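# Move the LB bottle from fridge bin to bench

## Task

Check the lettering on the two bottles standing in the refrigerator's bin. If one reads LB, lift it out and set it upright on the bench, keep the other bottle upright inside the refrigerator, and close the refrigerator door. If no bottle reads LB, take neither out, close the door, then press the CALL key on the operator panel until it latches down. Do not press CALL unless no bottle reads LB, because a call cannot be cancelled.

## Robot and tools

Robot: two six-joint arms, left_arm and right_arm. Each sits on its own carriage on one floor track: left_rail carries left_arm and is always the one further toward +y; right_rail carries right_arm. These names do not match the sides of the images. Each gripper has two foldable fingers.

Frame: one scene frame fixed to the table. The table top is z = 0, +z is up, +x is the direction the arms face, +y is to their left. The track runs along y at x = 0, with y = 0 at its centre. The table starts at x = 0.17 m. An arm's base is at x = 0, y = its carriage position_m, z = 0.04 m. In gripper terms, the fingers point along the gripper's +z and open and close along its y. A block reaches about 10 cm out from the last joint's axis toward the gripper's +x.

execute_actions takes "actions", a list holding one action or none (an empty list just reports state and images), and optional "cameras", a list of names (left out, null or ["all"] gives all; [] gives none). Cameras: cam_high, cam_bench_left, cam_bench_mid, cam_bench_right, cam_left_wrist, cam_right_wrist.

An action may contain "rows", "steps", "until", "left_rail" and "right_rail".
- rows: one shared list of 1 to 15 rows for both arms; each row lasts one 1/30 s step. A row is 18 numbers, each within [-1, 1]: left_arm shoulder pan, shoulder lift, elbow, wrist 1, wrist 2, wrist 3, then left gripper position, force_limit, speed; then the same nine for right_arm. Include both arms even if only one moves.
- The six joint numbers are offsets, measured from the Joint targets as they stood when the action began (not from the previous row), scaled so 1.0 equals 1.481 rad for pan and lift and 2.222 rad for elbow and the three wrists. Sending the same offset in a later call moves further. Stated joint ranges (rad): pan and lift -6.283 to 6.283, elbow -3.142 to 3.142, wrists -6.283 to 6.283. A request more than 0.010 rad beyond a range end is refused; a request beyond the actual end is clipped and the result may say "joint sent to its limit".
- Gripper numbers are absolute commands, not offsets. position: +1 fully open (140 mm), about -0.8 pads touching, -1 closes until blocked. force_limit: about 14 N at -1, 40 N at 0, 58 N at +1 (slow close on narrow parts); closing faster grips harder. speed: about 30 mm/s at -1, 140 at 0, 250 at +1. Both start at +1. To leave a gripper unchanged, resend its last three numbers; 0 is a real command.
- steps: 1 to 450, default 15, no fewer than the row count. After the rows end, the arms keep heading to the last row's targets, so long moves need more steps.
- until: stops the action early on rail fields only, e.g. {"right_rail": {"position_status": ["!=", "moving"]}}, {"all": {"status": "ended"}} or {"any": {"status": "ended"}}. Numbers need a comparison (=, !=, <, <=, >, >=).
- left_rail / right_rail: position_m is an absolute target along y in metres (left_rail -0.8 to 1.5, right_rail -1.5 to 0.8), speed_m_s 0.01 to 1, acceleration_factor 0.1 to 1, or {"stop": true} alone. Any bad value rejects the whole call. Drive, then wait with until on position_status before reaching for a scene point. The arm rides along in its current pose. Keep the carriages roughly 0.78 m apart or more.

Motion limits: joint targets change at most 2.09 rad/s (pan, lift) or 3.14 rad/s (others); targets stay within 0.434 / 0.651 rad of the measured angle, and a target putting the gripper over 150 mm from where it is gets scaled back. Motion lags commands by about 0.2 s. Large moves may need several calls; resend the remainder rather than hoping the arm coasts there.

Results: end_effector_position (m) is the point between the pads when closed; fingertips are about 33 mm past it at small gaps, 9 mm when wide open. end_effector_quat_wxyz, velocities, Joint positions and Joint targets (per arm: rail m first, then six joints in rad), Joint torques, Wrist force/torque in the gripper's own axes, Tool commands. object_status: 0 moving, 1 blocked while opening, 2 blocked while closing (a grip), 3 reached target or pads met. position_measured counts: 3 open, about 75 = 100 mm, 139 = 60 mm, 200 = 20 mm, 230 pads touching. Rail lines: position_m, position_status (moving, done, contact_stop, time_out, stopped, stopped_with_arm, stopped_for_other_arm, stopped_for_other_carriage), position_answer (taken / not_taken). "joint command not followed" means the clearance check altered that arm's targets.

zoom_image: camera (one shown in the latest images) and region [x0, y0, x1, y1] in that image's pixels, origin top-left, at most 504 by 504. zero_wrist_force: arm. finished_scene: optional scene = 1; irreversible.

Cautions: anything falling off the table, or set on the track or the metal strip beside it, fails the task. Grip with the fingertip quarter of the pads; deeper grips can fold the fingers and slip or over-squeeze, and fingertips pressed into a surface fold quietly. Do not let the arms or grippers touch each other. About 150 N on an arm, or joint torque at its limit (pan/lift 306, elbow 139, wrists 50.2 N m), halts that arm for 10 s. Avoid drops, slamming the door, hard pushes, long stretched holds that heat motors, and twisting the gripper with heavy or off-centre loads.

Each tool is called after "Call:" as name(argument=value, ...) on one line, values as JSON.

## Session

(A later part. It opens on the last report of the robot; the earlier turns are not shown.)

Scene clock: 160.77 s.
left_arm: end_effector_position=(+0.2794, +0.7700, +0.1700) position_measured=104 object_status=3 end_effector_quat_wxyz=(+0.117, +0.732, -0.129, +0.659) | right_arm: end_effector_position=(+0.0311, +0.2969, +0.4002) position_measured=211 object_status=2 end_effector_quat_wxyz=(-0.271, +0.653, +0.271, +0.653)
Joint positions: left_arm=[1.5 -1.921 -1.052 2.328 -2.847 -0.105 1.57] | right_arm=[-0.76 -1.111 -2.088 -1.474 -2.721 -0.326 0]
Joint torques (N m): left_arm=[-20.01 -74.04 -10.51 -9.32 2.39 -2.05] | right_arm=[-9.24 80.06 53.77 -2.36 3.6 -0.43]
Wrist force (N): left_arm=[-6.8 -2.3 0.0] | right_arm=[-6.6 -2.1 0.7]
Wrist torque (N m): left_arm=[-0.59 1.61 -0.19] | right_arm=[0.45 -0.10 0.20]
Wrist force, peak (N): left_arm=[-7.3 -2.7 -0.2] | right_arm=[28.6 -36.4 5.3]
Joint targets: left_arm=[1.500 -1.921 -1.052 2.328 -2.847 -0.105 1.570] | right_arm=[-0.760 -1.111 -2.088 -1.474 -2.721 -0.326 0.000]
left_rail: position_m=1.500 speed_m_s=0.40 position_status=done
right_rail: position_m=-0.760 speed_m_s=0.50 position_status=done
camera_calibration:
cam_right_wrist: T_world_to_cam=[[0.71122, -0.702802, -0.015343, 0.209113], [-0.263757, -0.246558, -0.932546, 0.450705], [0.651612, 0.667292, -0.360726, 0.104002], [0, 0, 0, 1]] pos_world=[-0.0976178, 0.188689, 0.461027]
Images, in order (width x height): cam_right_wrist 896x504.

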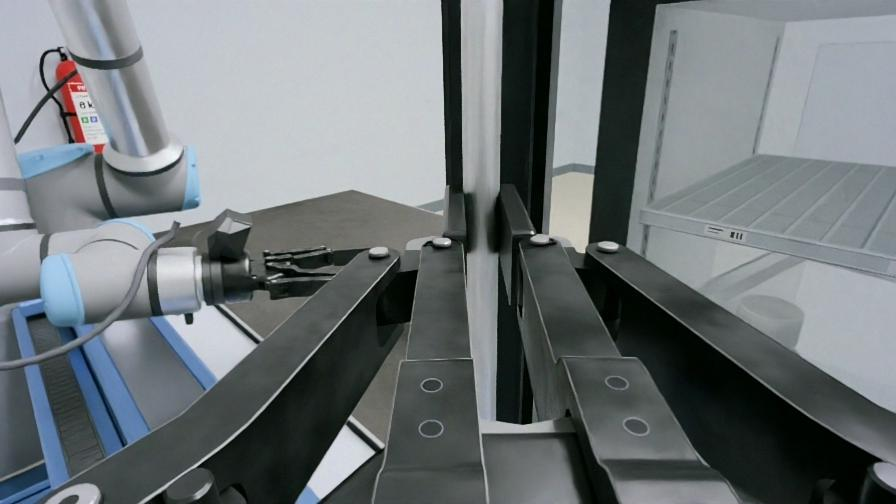

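Call:
execute_actions(actions=[{"rows":[[0,0,0,0,0,0,0.2,0.9,-1,-0.0049,-0.0092,0.0098,-0.0039,0.0055,0,-1,0.2,-1],[0,0,0,0,0,0,0.2,0.9,-1,-0.0098,-0.0184,0.0196,-0.0078,0.0109,0,-1,0.2,-1],[0,0,0,0,0,0,0.2,0.9,-1,-0.0147,-0.0276,0.0295,-0.0117,0.0164,0,-1,0.2,-1],[0,0,0,0,0,0,0.2,0.9,-1,-0.0196,-0.0368,0.0394,-0.0156,0.0219,0,-1,0.2,-1],[0,0,0,0,0,0,0.2,0.9,-1,-0.0245,-0.0461,0.0495,-0.0194,0.0273,0,-1,0.2,-1],[0,0,0,0,0,0,0.2,0.9,-1,-0.0294,-0.0553,0.0595,-0.0233,0.0328,0,-1,0.2,-1],[0,0,0,0,0,0,0.2,0.9,-1,-0.0343,-0.0645,0.0697,-0.0272,0.0383,0,-1,0.2,-1],[0,0,0,0,0,0,0.2,0.9,-1,-0.0392,-0.0737,0.0799,-0.0311,0.0437,0,-1,0.2,-1],[0,0,0,0,0,0,0.2,0.9,-1,-0.0441,-0.0829,0.0902,-0.035,0.0492,0,-1,0.2,-1]],"steps":19}], cameras=[])

Call:
execute_actions(actions=[{"right_rail":{"position_m":-0.7592},"rows":[[0,0,0,0,0,0,0.2,0.9,-1,-0.005,-0.0094,0.0105,-0.0045,0.0054,0,-1,0.2,-1],[0,0,0,0,0,0,0.2,0.9,-1,-0.0101,-0.0187,0.0211,-0.009,0.0107,0,-1,0.2,-1],[0,0,0,0,0,0,0.2,0.9,-1,-0.0151,-0.0281,0.0317,-0.0135,0.0161,0,-1,0.2,-1],[0,0,0,0,0,0,0.2,0.9,-1,-0.0202,-0.0375,0.0424,-0.018,0.0214,0,-1,0.2,-1],[0,0,0,0,0,0,0.2,0.9,-1,-0.0252,-0.0468,0.0532,-0.0226,0.0268,0,-1,0.2,-1],[0,0,0,0,0,0,0.2,0.9,-1,-0.0303,-0.0562,0.064,-0.0271,0.0321,0,-1,0.2,-1],[0,0,0,0,0,0,0.2,0.9,-1,-0.0353,-0.0656,0.0749,-0.0316,0.0375,0,-1,0.2,-1],[0,0,0,0,0,0,0.2,0.9,-1,-0.0404,-0.0749,0.0858,-0.0361,0.0428,0,-1,0.2,-1],[0,0,0,0,0,0,0.2,0.9,-1,-0.0454,-0.0843,0.0968,-0.0406,0.0482,0,-1,0.2,-1]],"steps":19}], cameras=["cam_right_wrist"])

Scene clock: 162.77 s.
left_arm: end_effector_position=(+0.2794, +0.7700, +0.1700) position_measured=104 object_status=3 end_effector_quat_wxyz=(+0.117, +0.732, -0.129, +0.659) | right_arm: end_effector_position=(+0.0926, +0.3367, +0.4002) position_measured=211 object_status=2 end_effector_quat_wxyz=(-0.213, +0.674, +0.213, +0.674)
Joint positions: left_arm=[1.5 -1.921 -1.052 2.328 -2.847 -0.105 1.57] | right_arm=[-0.76 -1.177 -2.211 -1.274 -2.799 -0.217 0]
Joint torques (N m): left_arm=[-20.34 -74.56 -10.52 -9.08 2.41 -2.19] | right_arm=[-19.65 93.26 47.75 -4.79 10.91 -0.28]
Wrist force (N): left_arm=[-7.0 -2.1 0.1] | right_arm=[-6.8 -20.6 2.3]
Wrist torque (N m): left_arm=[-0.56 1.68 -0.19] | right_arm=[0.90 -0.09 0.26]
Wrist force, peak (N): left_arm=[-7.5 -2.1 0.1] | right_arm=[10.5 -34.6 9.4]
Joint targets: left_arm=[1.500 -1.921 -1.052 2.328 -2.847 -0.105 1.570] | right_arm=[-0.760 -1.177 -2.211 -1.273 -2.799 -0.217 0.000]
left_rail: position_m=1.500 speed_m_s=0.40 position_status=done
right_rail: position_m=-0.760 speed_m_s=0.50 position_status=done
No camera images: "cameras" was empty.

Scene clock: 163.77 s.
left_arm: end_effector_position=(+0.2794, +0.7700, +0.1700) position_measured=104 object_status=3 end_effector_quat_wxyz=(+0.117, +0.732, -0.129, +0.659) | right_arm: end_effector_position=(+0.1596, +0.3667, +0.4001) position_measured=211 object_status=2 end_effector_quat_wxyz=(-0.153, +0.690, +0.153, +0.690)
Joint positions: left_arm=[1.5 -1.921 -1.052 2.328 -2.847 -0.105 1.57] | right_arm=[-0.759 -1.244 -2.336 -1.059 -2.889 -0.11 0]
Joint torques (N m): left_arm=[-20.92 -75 -9.87 -9.33 2.53 -2.43] | right_arm=[-15.19 98.75 47.4 -5.01 7.82 -0.43]
Wrist force (N): left_arm=[-6.5 -2.5 0.1] | right_arm=[1.7 -12.7 1.5]
Wrist torque (N m): left_arm=[-0.62 1.55 -0.19] | right_arm=[0.84 0.05 0.29]
Wrist force, peak (N): left_arm=[-7.4 -2.1 -0.1] | right_arm=[25.0 -19.4 5.8]
Joint targets: left_arm=[1.500 -1.921 -1.052 2.328 -2.847 -0.105 1.570] | right_arm=[-0.759 -1.244 -2.336 -1.058 -2.889 -0.110 0.000]
left_rail: position_m=1.500 speed_m_s=0.40 position_status=done
right_rail: position_m=-0.759 speed_m_s=0.50 position_status=done
camera_calibration:
cam_right_wrist: T_world_to_cam=[[0.428041, -0.903629, -0.0153501, 0.285637], [-0.332166, -0.141503, -0.932546, 0.474125], [0.840504, 0.404267, -0.360724, 0.0399191], [0, 0, 0, 1]] pos_world=[0.00167134, 0.309062, 0.460927]
Images, in order (width x height): cam_right_wrist 896x504.

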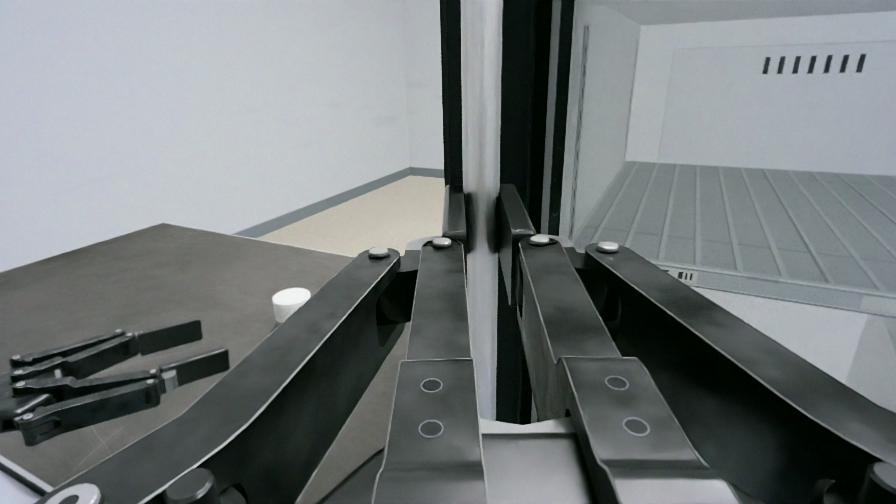

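Call:
execute_actions(actions=[{"right_rail":{"position_m":-0.757},"rows":[[0,0,0,0,0,0,0.2,0.9,-1,-0.0047,-0.0089,0.0105,-0.0048,0.0048,0,-1,0.2,-1],[0,0,0,0,0,0,0.2,0.9,-1,-0.0093,-0.0178,0.0211,-0.0096,0.0095,0,-1,0.2,-1],[0,0,0,0,0,0,0.2,0.9,-1,-0.014,-0.0267,0.0317,-0.0144,0.0143,0,-1,0.2,-1],[0,0,0,0,0,0,0.2,0.9,-1,-0.0186,-0.0356,0.0424,-0.0192,0.019,0,-1,0.2,-1],[0,0,0,0,0,0,0.2,0.9,-1,-0.0223,-0.0428,0.051,-0.0231,0.0228,0,-1,0.2,-1],[0,0,0,0,0,0,0.2,0.9,-1,-0.026,-0.0499,0.0597,-0.0269,0.0267,0,-1,0.2,-1],[0,0,0,0,0,0,0.2,0.9,-1,-0.0298,-0.057,0.0684,-0.0308,0.0305,0,-1,0.2,-1],[0,0,0,0,0,0,0.2,0.9,-1,-0.0326,-0.0624,0.075,-0.0337,0.0333,0,-1,0.2,-1],[0,0,0,0,0,0,0.2,0.9,-1,-0.0353,-0.0677,0.0815,-0.0366,0.0362,0,-1,0.2,-1],[0,0,0,0,0,0,0.2,0.9,-1,-0.0377,-0.0722,0.087,-0.039,0.0386,0,-1,0.2,-1],[0,0,0,0,0,0,0.2,0.9,-1,-0.04,-0.0766,0.0924,-0.0414,0.0409,0,-1,0.2,-1],[0,0,0,0,0,0,0.2,0.9,-1,-0.0419,-0.0802,0.0968,-0.0433,0.0428,0,-1,0.2,-1],[0,0,0,0,0,0,0.2,0.9,-1,-0.0437,-0.0838,0.1011,-0.0452,0.0447,0,-1,0.2,-1],[0,0,0,0,0,0,0.2,0.9,-1,-0.0451,-0.0864,0.1043,-0.0467,0.0462,0,-1,0.2,-1],[0,0,0,0,0,0,0.2,0.9,-1,-0.0465,-0.0891,0.1075,-0.0481,0.0476,0,-1,0.2,-1]],"steps":26}], cameras=["cam_right_wrist","cam_high"])

Scene clock: 166.00 s.
left_arm: end_effector_position=(+0.2794, +0.7700, +0.1700) position_measured=104 object_status=3 end_effector_quat_wxyz=(+0.117, +0.732, -0.129, +0.659) | right_arm: end_effector_position=(+0.2309, +0.3854, +0.4003) position_measured=211 object_status=2 end_effector_quat_wxyz=(-0.092, +0.701, +0.092, +0.701)
Joint positions: left_arm=[1.5 -1.921 -1.052 2.328 -2.847 -0.105 1.57] | right_arm=[-0.757 -1.313 -2.468 -0.82 -2.996 -0.004 0]
Joint torques (N m): left_arm=[-21.14 -74.61 -9.75 -9.31 2.5 -2.67] | right_arm=[-8.35 104.18 52.54 -3.71 3.14 -0.33]
Wrist force (N): left_arm=[-6.8 -1.8 0.1] | right_arm=[-4.3 -0.9 -0.8]
Wrist torque (N m): left_arm=[-0.48 1.62 -0.19] | right_arm=[0.79 -0.07 0.29]
Wrist force, peak (N): left_arm=[-7.3 -2.4 0.2] | right_arm=[19.4 20.8 -3.9]
Joint targets: left_arm=[1.500 -1.921 -1.052 2.328 -2.847 -0.105 1.570] | right_arm=[-0.757 -1.313 -2.468 -0.819 -2.996 -0.004 0.000]
left_rail: position_m=1.500 speed_m_s=0.40 position_status=done
right_rail: position_m=-0.757 speed_m_s=0.50 position_status=done
camera_calibration:
cam_right_wrist: T_world_to_cam=[[0.264554, -0.964249, -0.0153325, 0.33318], [-0.351705, -0.0816667, -0.932542, 0.482077], [0.89795, 0.2521, -0.360737, 0.0179125], [0, 0, 0, 1]] pos_world=[0.0653203, 0.356123, 0.461127]
Images, in order (width x height): cam_high 896x504, cam_right_wrist 896x504.

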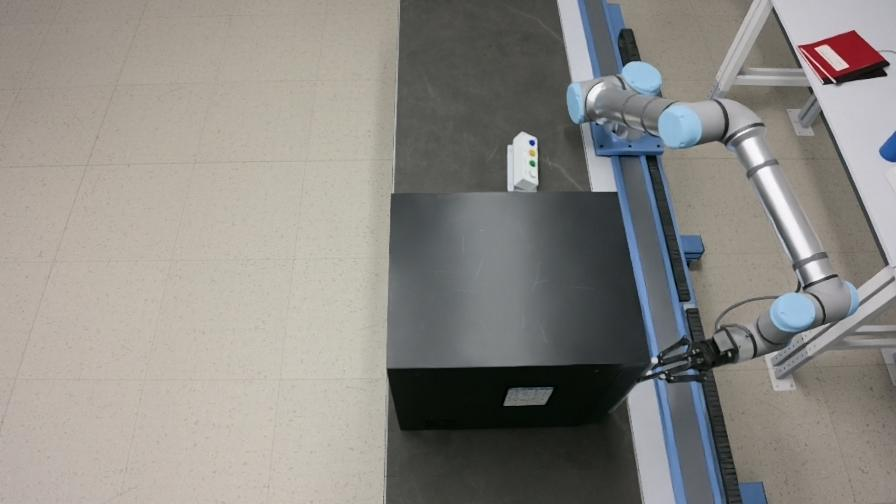

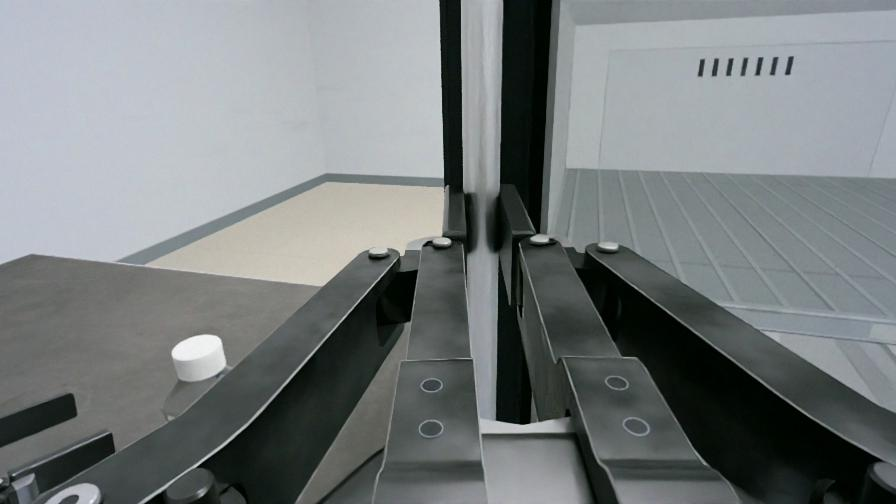

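Call:
execute_actions(actions=[{"rows":[[0,0,0,0,0,0,0.2,0.9,-1,-0.0039,-0.0011,0.0013,-0.0006,-0.0026,0,-1,0.2,-1]],"steps":12}], cameras=[])

Scene clock: 166.93 s.
left_arm: end_effector_position=(+0.2794, +0.7700, +0.1700) position_measured=104 object_status=3 end_effector_quat_wxyz=(+0.117, +0.732, -0.129, +0.659) | right_arm: end_effector_position=(+0.2367, +0.3866, +0.4002) position_measured=211 object_status=2 end_effector_quat_wxyz=(-0.092, +0.701, +0.092, +0.701)
Joint positions: left_arm=[1.5 -1.921 -1.052 2.328 -2.847 -0.105 1.57] | right_arm=[-0.757 -1.319 -2.469 -0.816 -2.997 -0.01 0]
Joint torques (N m): left_arm=[-19.73 -74.31 -10.31 -9.31 2.53 -2.68] | right_arm=[-88.4 99.52 52.4 -2.81 -2.31 -0.11]
Wrist force (N): left_arm=[-7.0 -1.9 -0.2] | right_arm=[0.1 0.8 -76.1]
Wrist torque (N m): left_arm=[-0.50 1.66 -0.20] | right_arm=[0.18 0.13 0.28]
Wrist force, peak (N): left_arm=[-7.4 -2.6 -0.1] | right_arm=[0.1 0.8 -76.1]
Joint targets: left_arm=[1.500 -1.921 -1.052 2.328 -2.847 -0.105 1.570] | right_arm=[-0.757 -1.319 -2.469 -0.816 -2.997 -0.010 0.000]
left_rail: position_m=1.500 speed_m_s=0.40 position_status=done
right_rail: position_m=-0.757 speed_m_s=0.50 position_status=done
No camera images: "cameras" was empty.

Call:
execute_actions(actions=[{"rows":[[0,0,0,0,0,0,0.2,0.9,-1,0.0033,0.0009,-0.0011,0.0005,0.0022,0,-1,0.2,-1]],"steps":10}], cameras=[])

Call:
execute_actions(actions=[{"rows":[[0,0,0,0,0,0,0.2,0.9,-1,0,0,0,0,0,0,0.4,0.2,-0.6]],"steps":40}], cameras=["cam_right_wrist"])

Scene clock: 167.73 s.
left_arm: end_effector_position=(+0.2794, +0.7700, +0.1700) position_measured=104 object_status=3 end_effector_quat_wxyz=(+0.117, +0.732, -0.129, +0.659) | right_arm: end_effector_position=(+0.2322, +0.3855, +0.4002) position_measured=211 object_status=2 end_effector_quat_wxyz=(-0.092, +0.701, +0.092, +0.701)
Joint positions: left_arm=[1.5 -1.921 -1.052 2.328 -2.847 -0.105 1.57] | right_arm=[-0.757 -1.314 -2.468 -0.819 -2.996 -0.005 0]
Joint torques (N m): left_arm=[-21.31 -74.75 -10.02 -9.27 2.32 -2.76] | right_arm=[12.82 131.65 31.08 0.9 11.02 -0.52]
Wrist force (N): left_arm=[-7.0 -2.1 -0.2] | right_arm=[-2.4 -22.8 10.0]
Wrist torque (N m): left_arm=[-0.55 1.68 -0.19] | right_arm=[0.87 0.12 0.28]
Wrist force, peak (N): left_arm=[-7.2 -2.8 0.0] | right_arm=[0.4 -0.9 -76.9]
Joint targets: left_arm=[1.500 -1.921 -1.052 2.328 -2.847 -0.105 1.570] | right_arm=[-0.757 -1.314 -2.468 -0.819 -2.996 -0.005 0.000]
left_rail: position_m=1.500 speed_m_s=0.40 position_status=done
right_rail: position_m=-0.757 speed_m_s=0.50 position_status=done
No camera images: "cameras" was empty.

Scene clock: 169.27 s.
left_arm: end_effector_position=(+0.2794, +0.7700, +0.1700) position_measured=104 object_status=3 end_effector_quat_wxyz=(+0.117, +0.732, -0.129, +0.659) | right_arm: end_effector_position=(+0.2319, +0.3855, +0.4002) position_measured=78 object_status=3 end_effector_quat_wxyz=(-0.092, +0.701, +0.092, +0.701)
Joint positions: left_arm=[1.5 -1.921 -1.052 2.328 -2.847 -0.105 1.57] | right_arm=[-0.757 -1.314 -2.468 -0.819 -2.996 -0.005 0]
Joint torques (N m): left_arm=[-20.89 -73.47 -10.22 -9.27 2.42 -2.88] | right_arm=[13.86 117.6 52.84 2.39 -2.6 -0.25]
Wrist force (N): left_arm=[-6.7 -2.3 0.0] | right_arm=[-2.4 1.1 -1.8]
Wrist torque (N m): left_arm=[-0.59 1.61 -0.19] | right_arm=[0.20 0.13 0.15]
Wrist force, peak (N): left_arm=[-7.4 -2.3 0.2] | right_arm=[-2.3 -23.0 10.3]
Joint targets: left_arm=[1.500 -1.921 -1.052 2.328 -2.847 -0.105 1.570] | right_arm=[-0.757 -1.314 -2.468 -0.819 -2.996 -0.005 0.000]
left_rail: position_m=1.500 speed_m_s=0.40 position_status=done
right_rail: position_m=-0.757 speed_m_s=0.50 position_status=done
camera_calibration:
cam_right_wrist: T_world_to_cam=[[0.264227, -0.964339, -0.015331, 0.333038], [-0.351729, -0.0815477, -0.932543, 0.482433], [0.898037, 0.251796, -0.360733, 0.0169991], [0, 0, 0, 1]] pos_world=[0.0664223, 0.356222, 0.461127]
Images, in order (width x height): cam_right_wrist 896x504.

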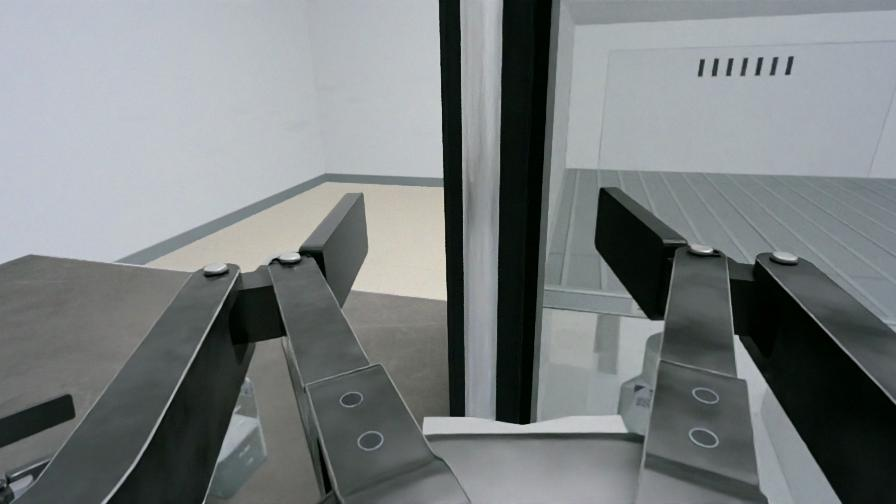

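Call:
execute_actions(actions=[{"rows":[[0,0,0,0,0,0,0.2,0.9,-1,0.0137,0.0039,-0.0046,0.002,0.0091,0,0.4,0.2,-0.6],[0,0,0,0,0,0,0.2,0.9,-1,0.0273,0.0078,-0.0091,0.0041,0.0182,0,0.4,0.2,-0.6],[0,0,0,0,0,0,0.2,0.9,-1,0.041,0.0116,-0.0137,0.0061,0.0273,0,0.4,0.2,-0.6],[0,0,0,0,0,0,0.2,0.9,-1,0.0546,0.0155,-0.0182,0.0082,0.0364,0,0.4,0.2,-0.6],[0,0,0,0,0,0,0.2,0.9,-1,0.0683,0.0194,-0.0228,0.0102,0.0455,0,0.4,0.2,-0.6]],"steps":20}], cameras=["cam_right_wrist","cam_high","cam_bench_left","cam_left_wrist"])

Call:
zoom_image(camera="cam_right_wrist", region=[430, 0, 896, 470])

Call:
zoom_image(camera="cam_high", region=[560, 170, 720, 440])

Scene clock: 170.63 s.
left_arm: end_effector_position=(+0.2794, +0.7700, +0.1700) position_measured=104 object_status=3 end_effector_quat_wxyz=(+0.117, +0.732, -0.129, +0.659) | right_arm: end_effector_position=(+0.1308, +0.3582, +0.4014) position_measured=78 object_status=3 end_effector_quat_wxyz=(-0.093, +0.701, +0.092, +0.701)
Joint positions: left_arm=[1.5 -1.921 -1.052 2.328 -2.847 -0.105 1.57] | right_arm=[-0.757 -1.213 -2.439 -0.869 -2.974 0.096 0]
Joint torques (N m): left_arm=[-19.37 -74.44 -10.46 -9.22 2.54 -3.09] | right_arm=[15.39 124.25 35.17 3.38 2.56 -0.43]
Wrist force (N): left_arm=[-6.7 -2.0 0.2] | right_arm=[-2.2 1.5 -1.6]
Wrist torque (N m): left_arm=[-0.53 1.61 -0.19] | right_arm=[0.29 0.09 0.15]
Wrist force, peak (N): left_arm=[-7.4 -2.2 -0.1] | right_arm=[-2.0 0.4 -9.1]
Joint targets: left_arm=[1.500 -1.921 -1.052 2.328 -2.847 -0.105 1.570] | right_arm=[-0.757 -1.213 -2.439 -0.870 -2.974 0.096 0.000]
left_rail: position_m=1.500 speed_m_s=0.40 position_status=done
right_rail: position_m=-0.757 speed_m_s=0.50 position_status=done
camera_calibration:
cam_left_wrist: T_world_to_cam=[[-0.346393, -0.936385, 0.0565292, 0.807177], [-0.378834, 0.0845043, -0.921598, 0.2068], [0.858194, -0.340651, -0.384006, 0.273169], [0, 0, 0, 1]] pos_world=[0.123512, 0.831408, 0.249856]
cam_right_wrist: T_world_to_cam=[[0.26428, -0.964313, -0.0160348, 0.333789], [-0.351998, -0.0809634, -0.932492, 0.445509], [0.897916, 0.252084, -0.360833, 0.115136], [0, 0, 0, 1]] pos_world=[-0.0347783, 0.328923, 0.462331]
Images, in order (width x height): cam_high 896x504, cam_bench_left 896x504, cam_left_wrist 896x504, cam_right_wrist 896x504.

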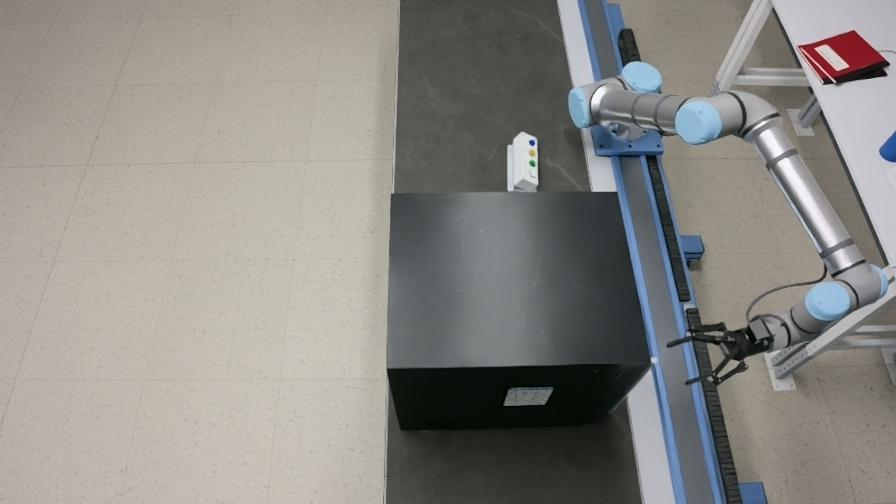

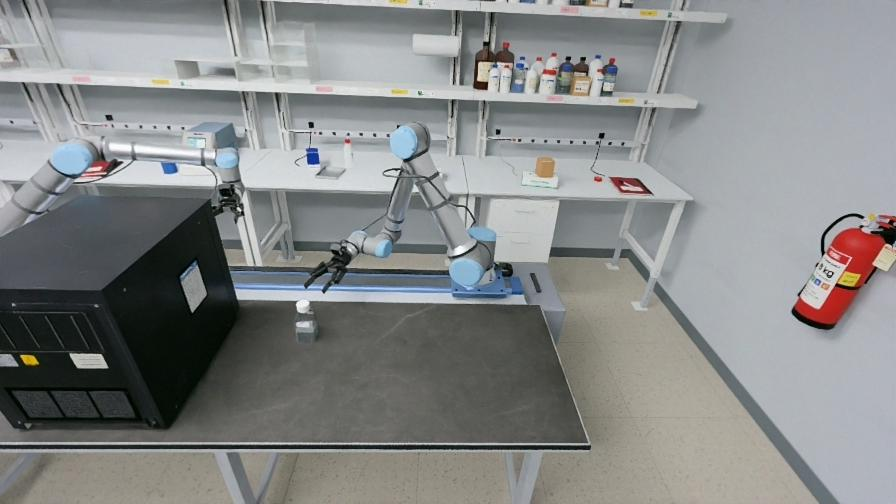

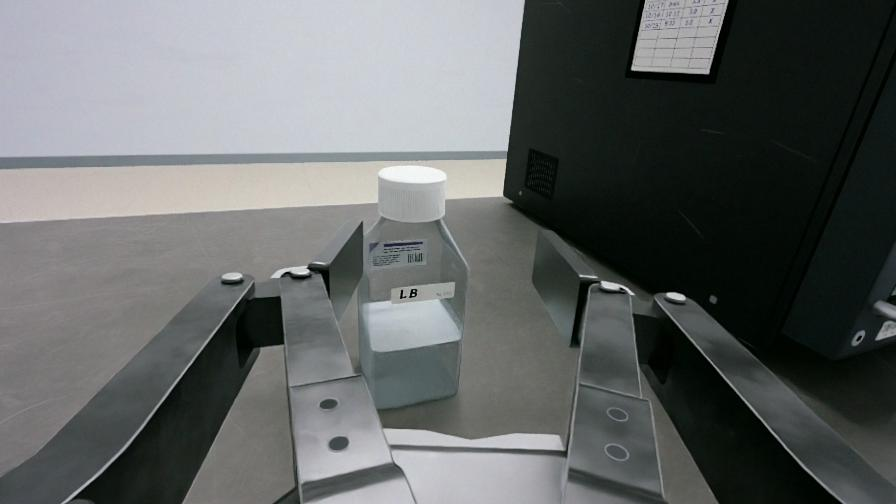

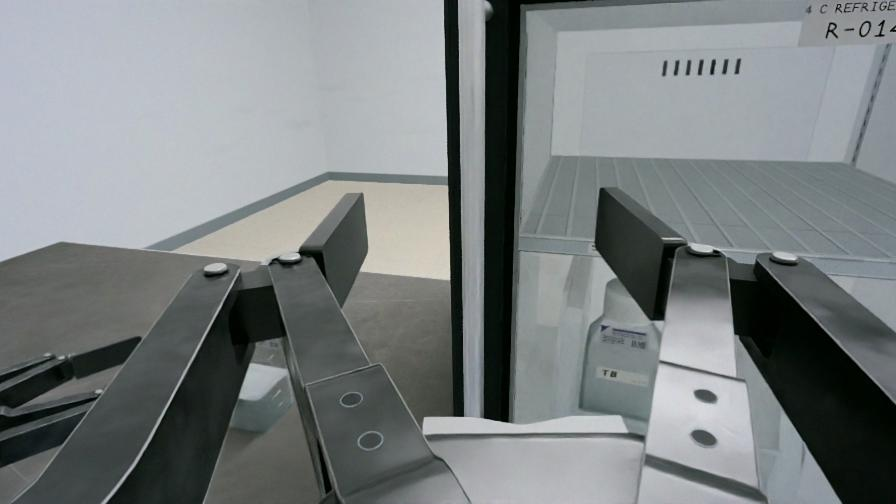

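Scaled by 1.072 from the camera's 896x504 image, which has a finer 1280x720 frame.

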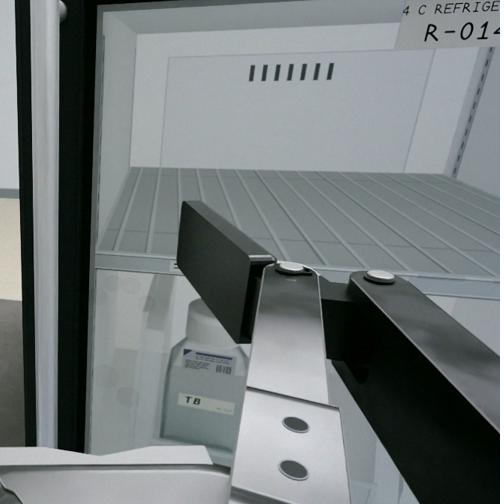

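Scaled by 1.867 from the camera's 896x504 image, which has a finer 1280x720 frame.

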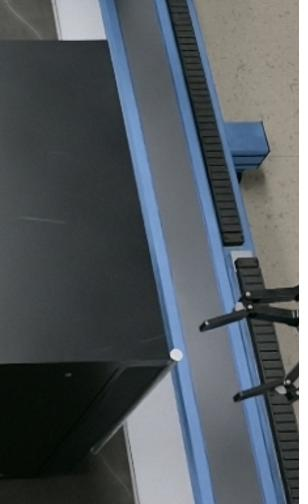

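Call:
finished_scene()

The scene is finished: the task was done.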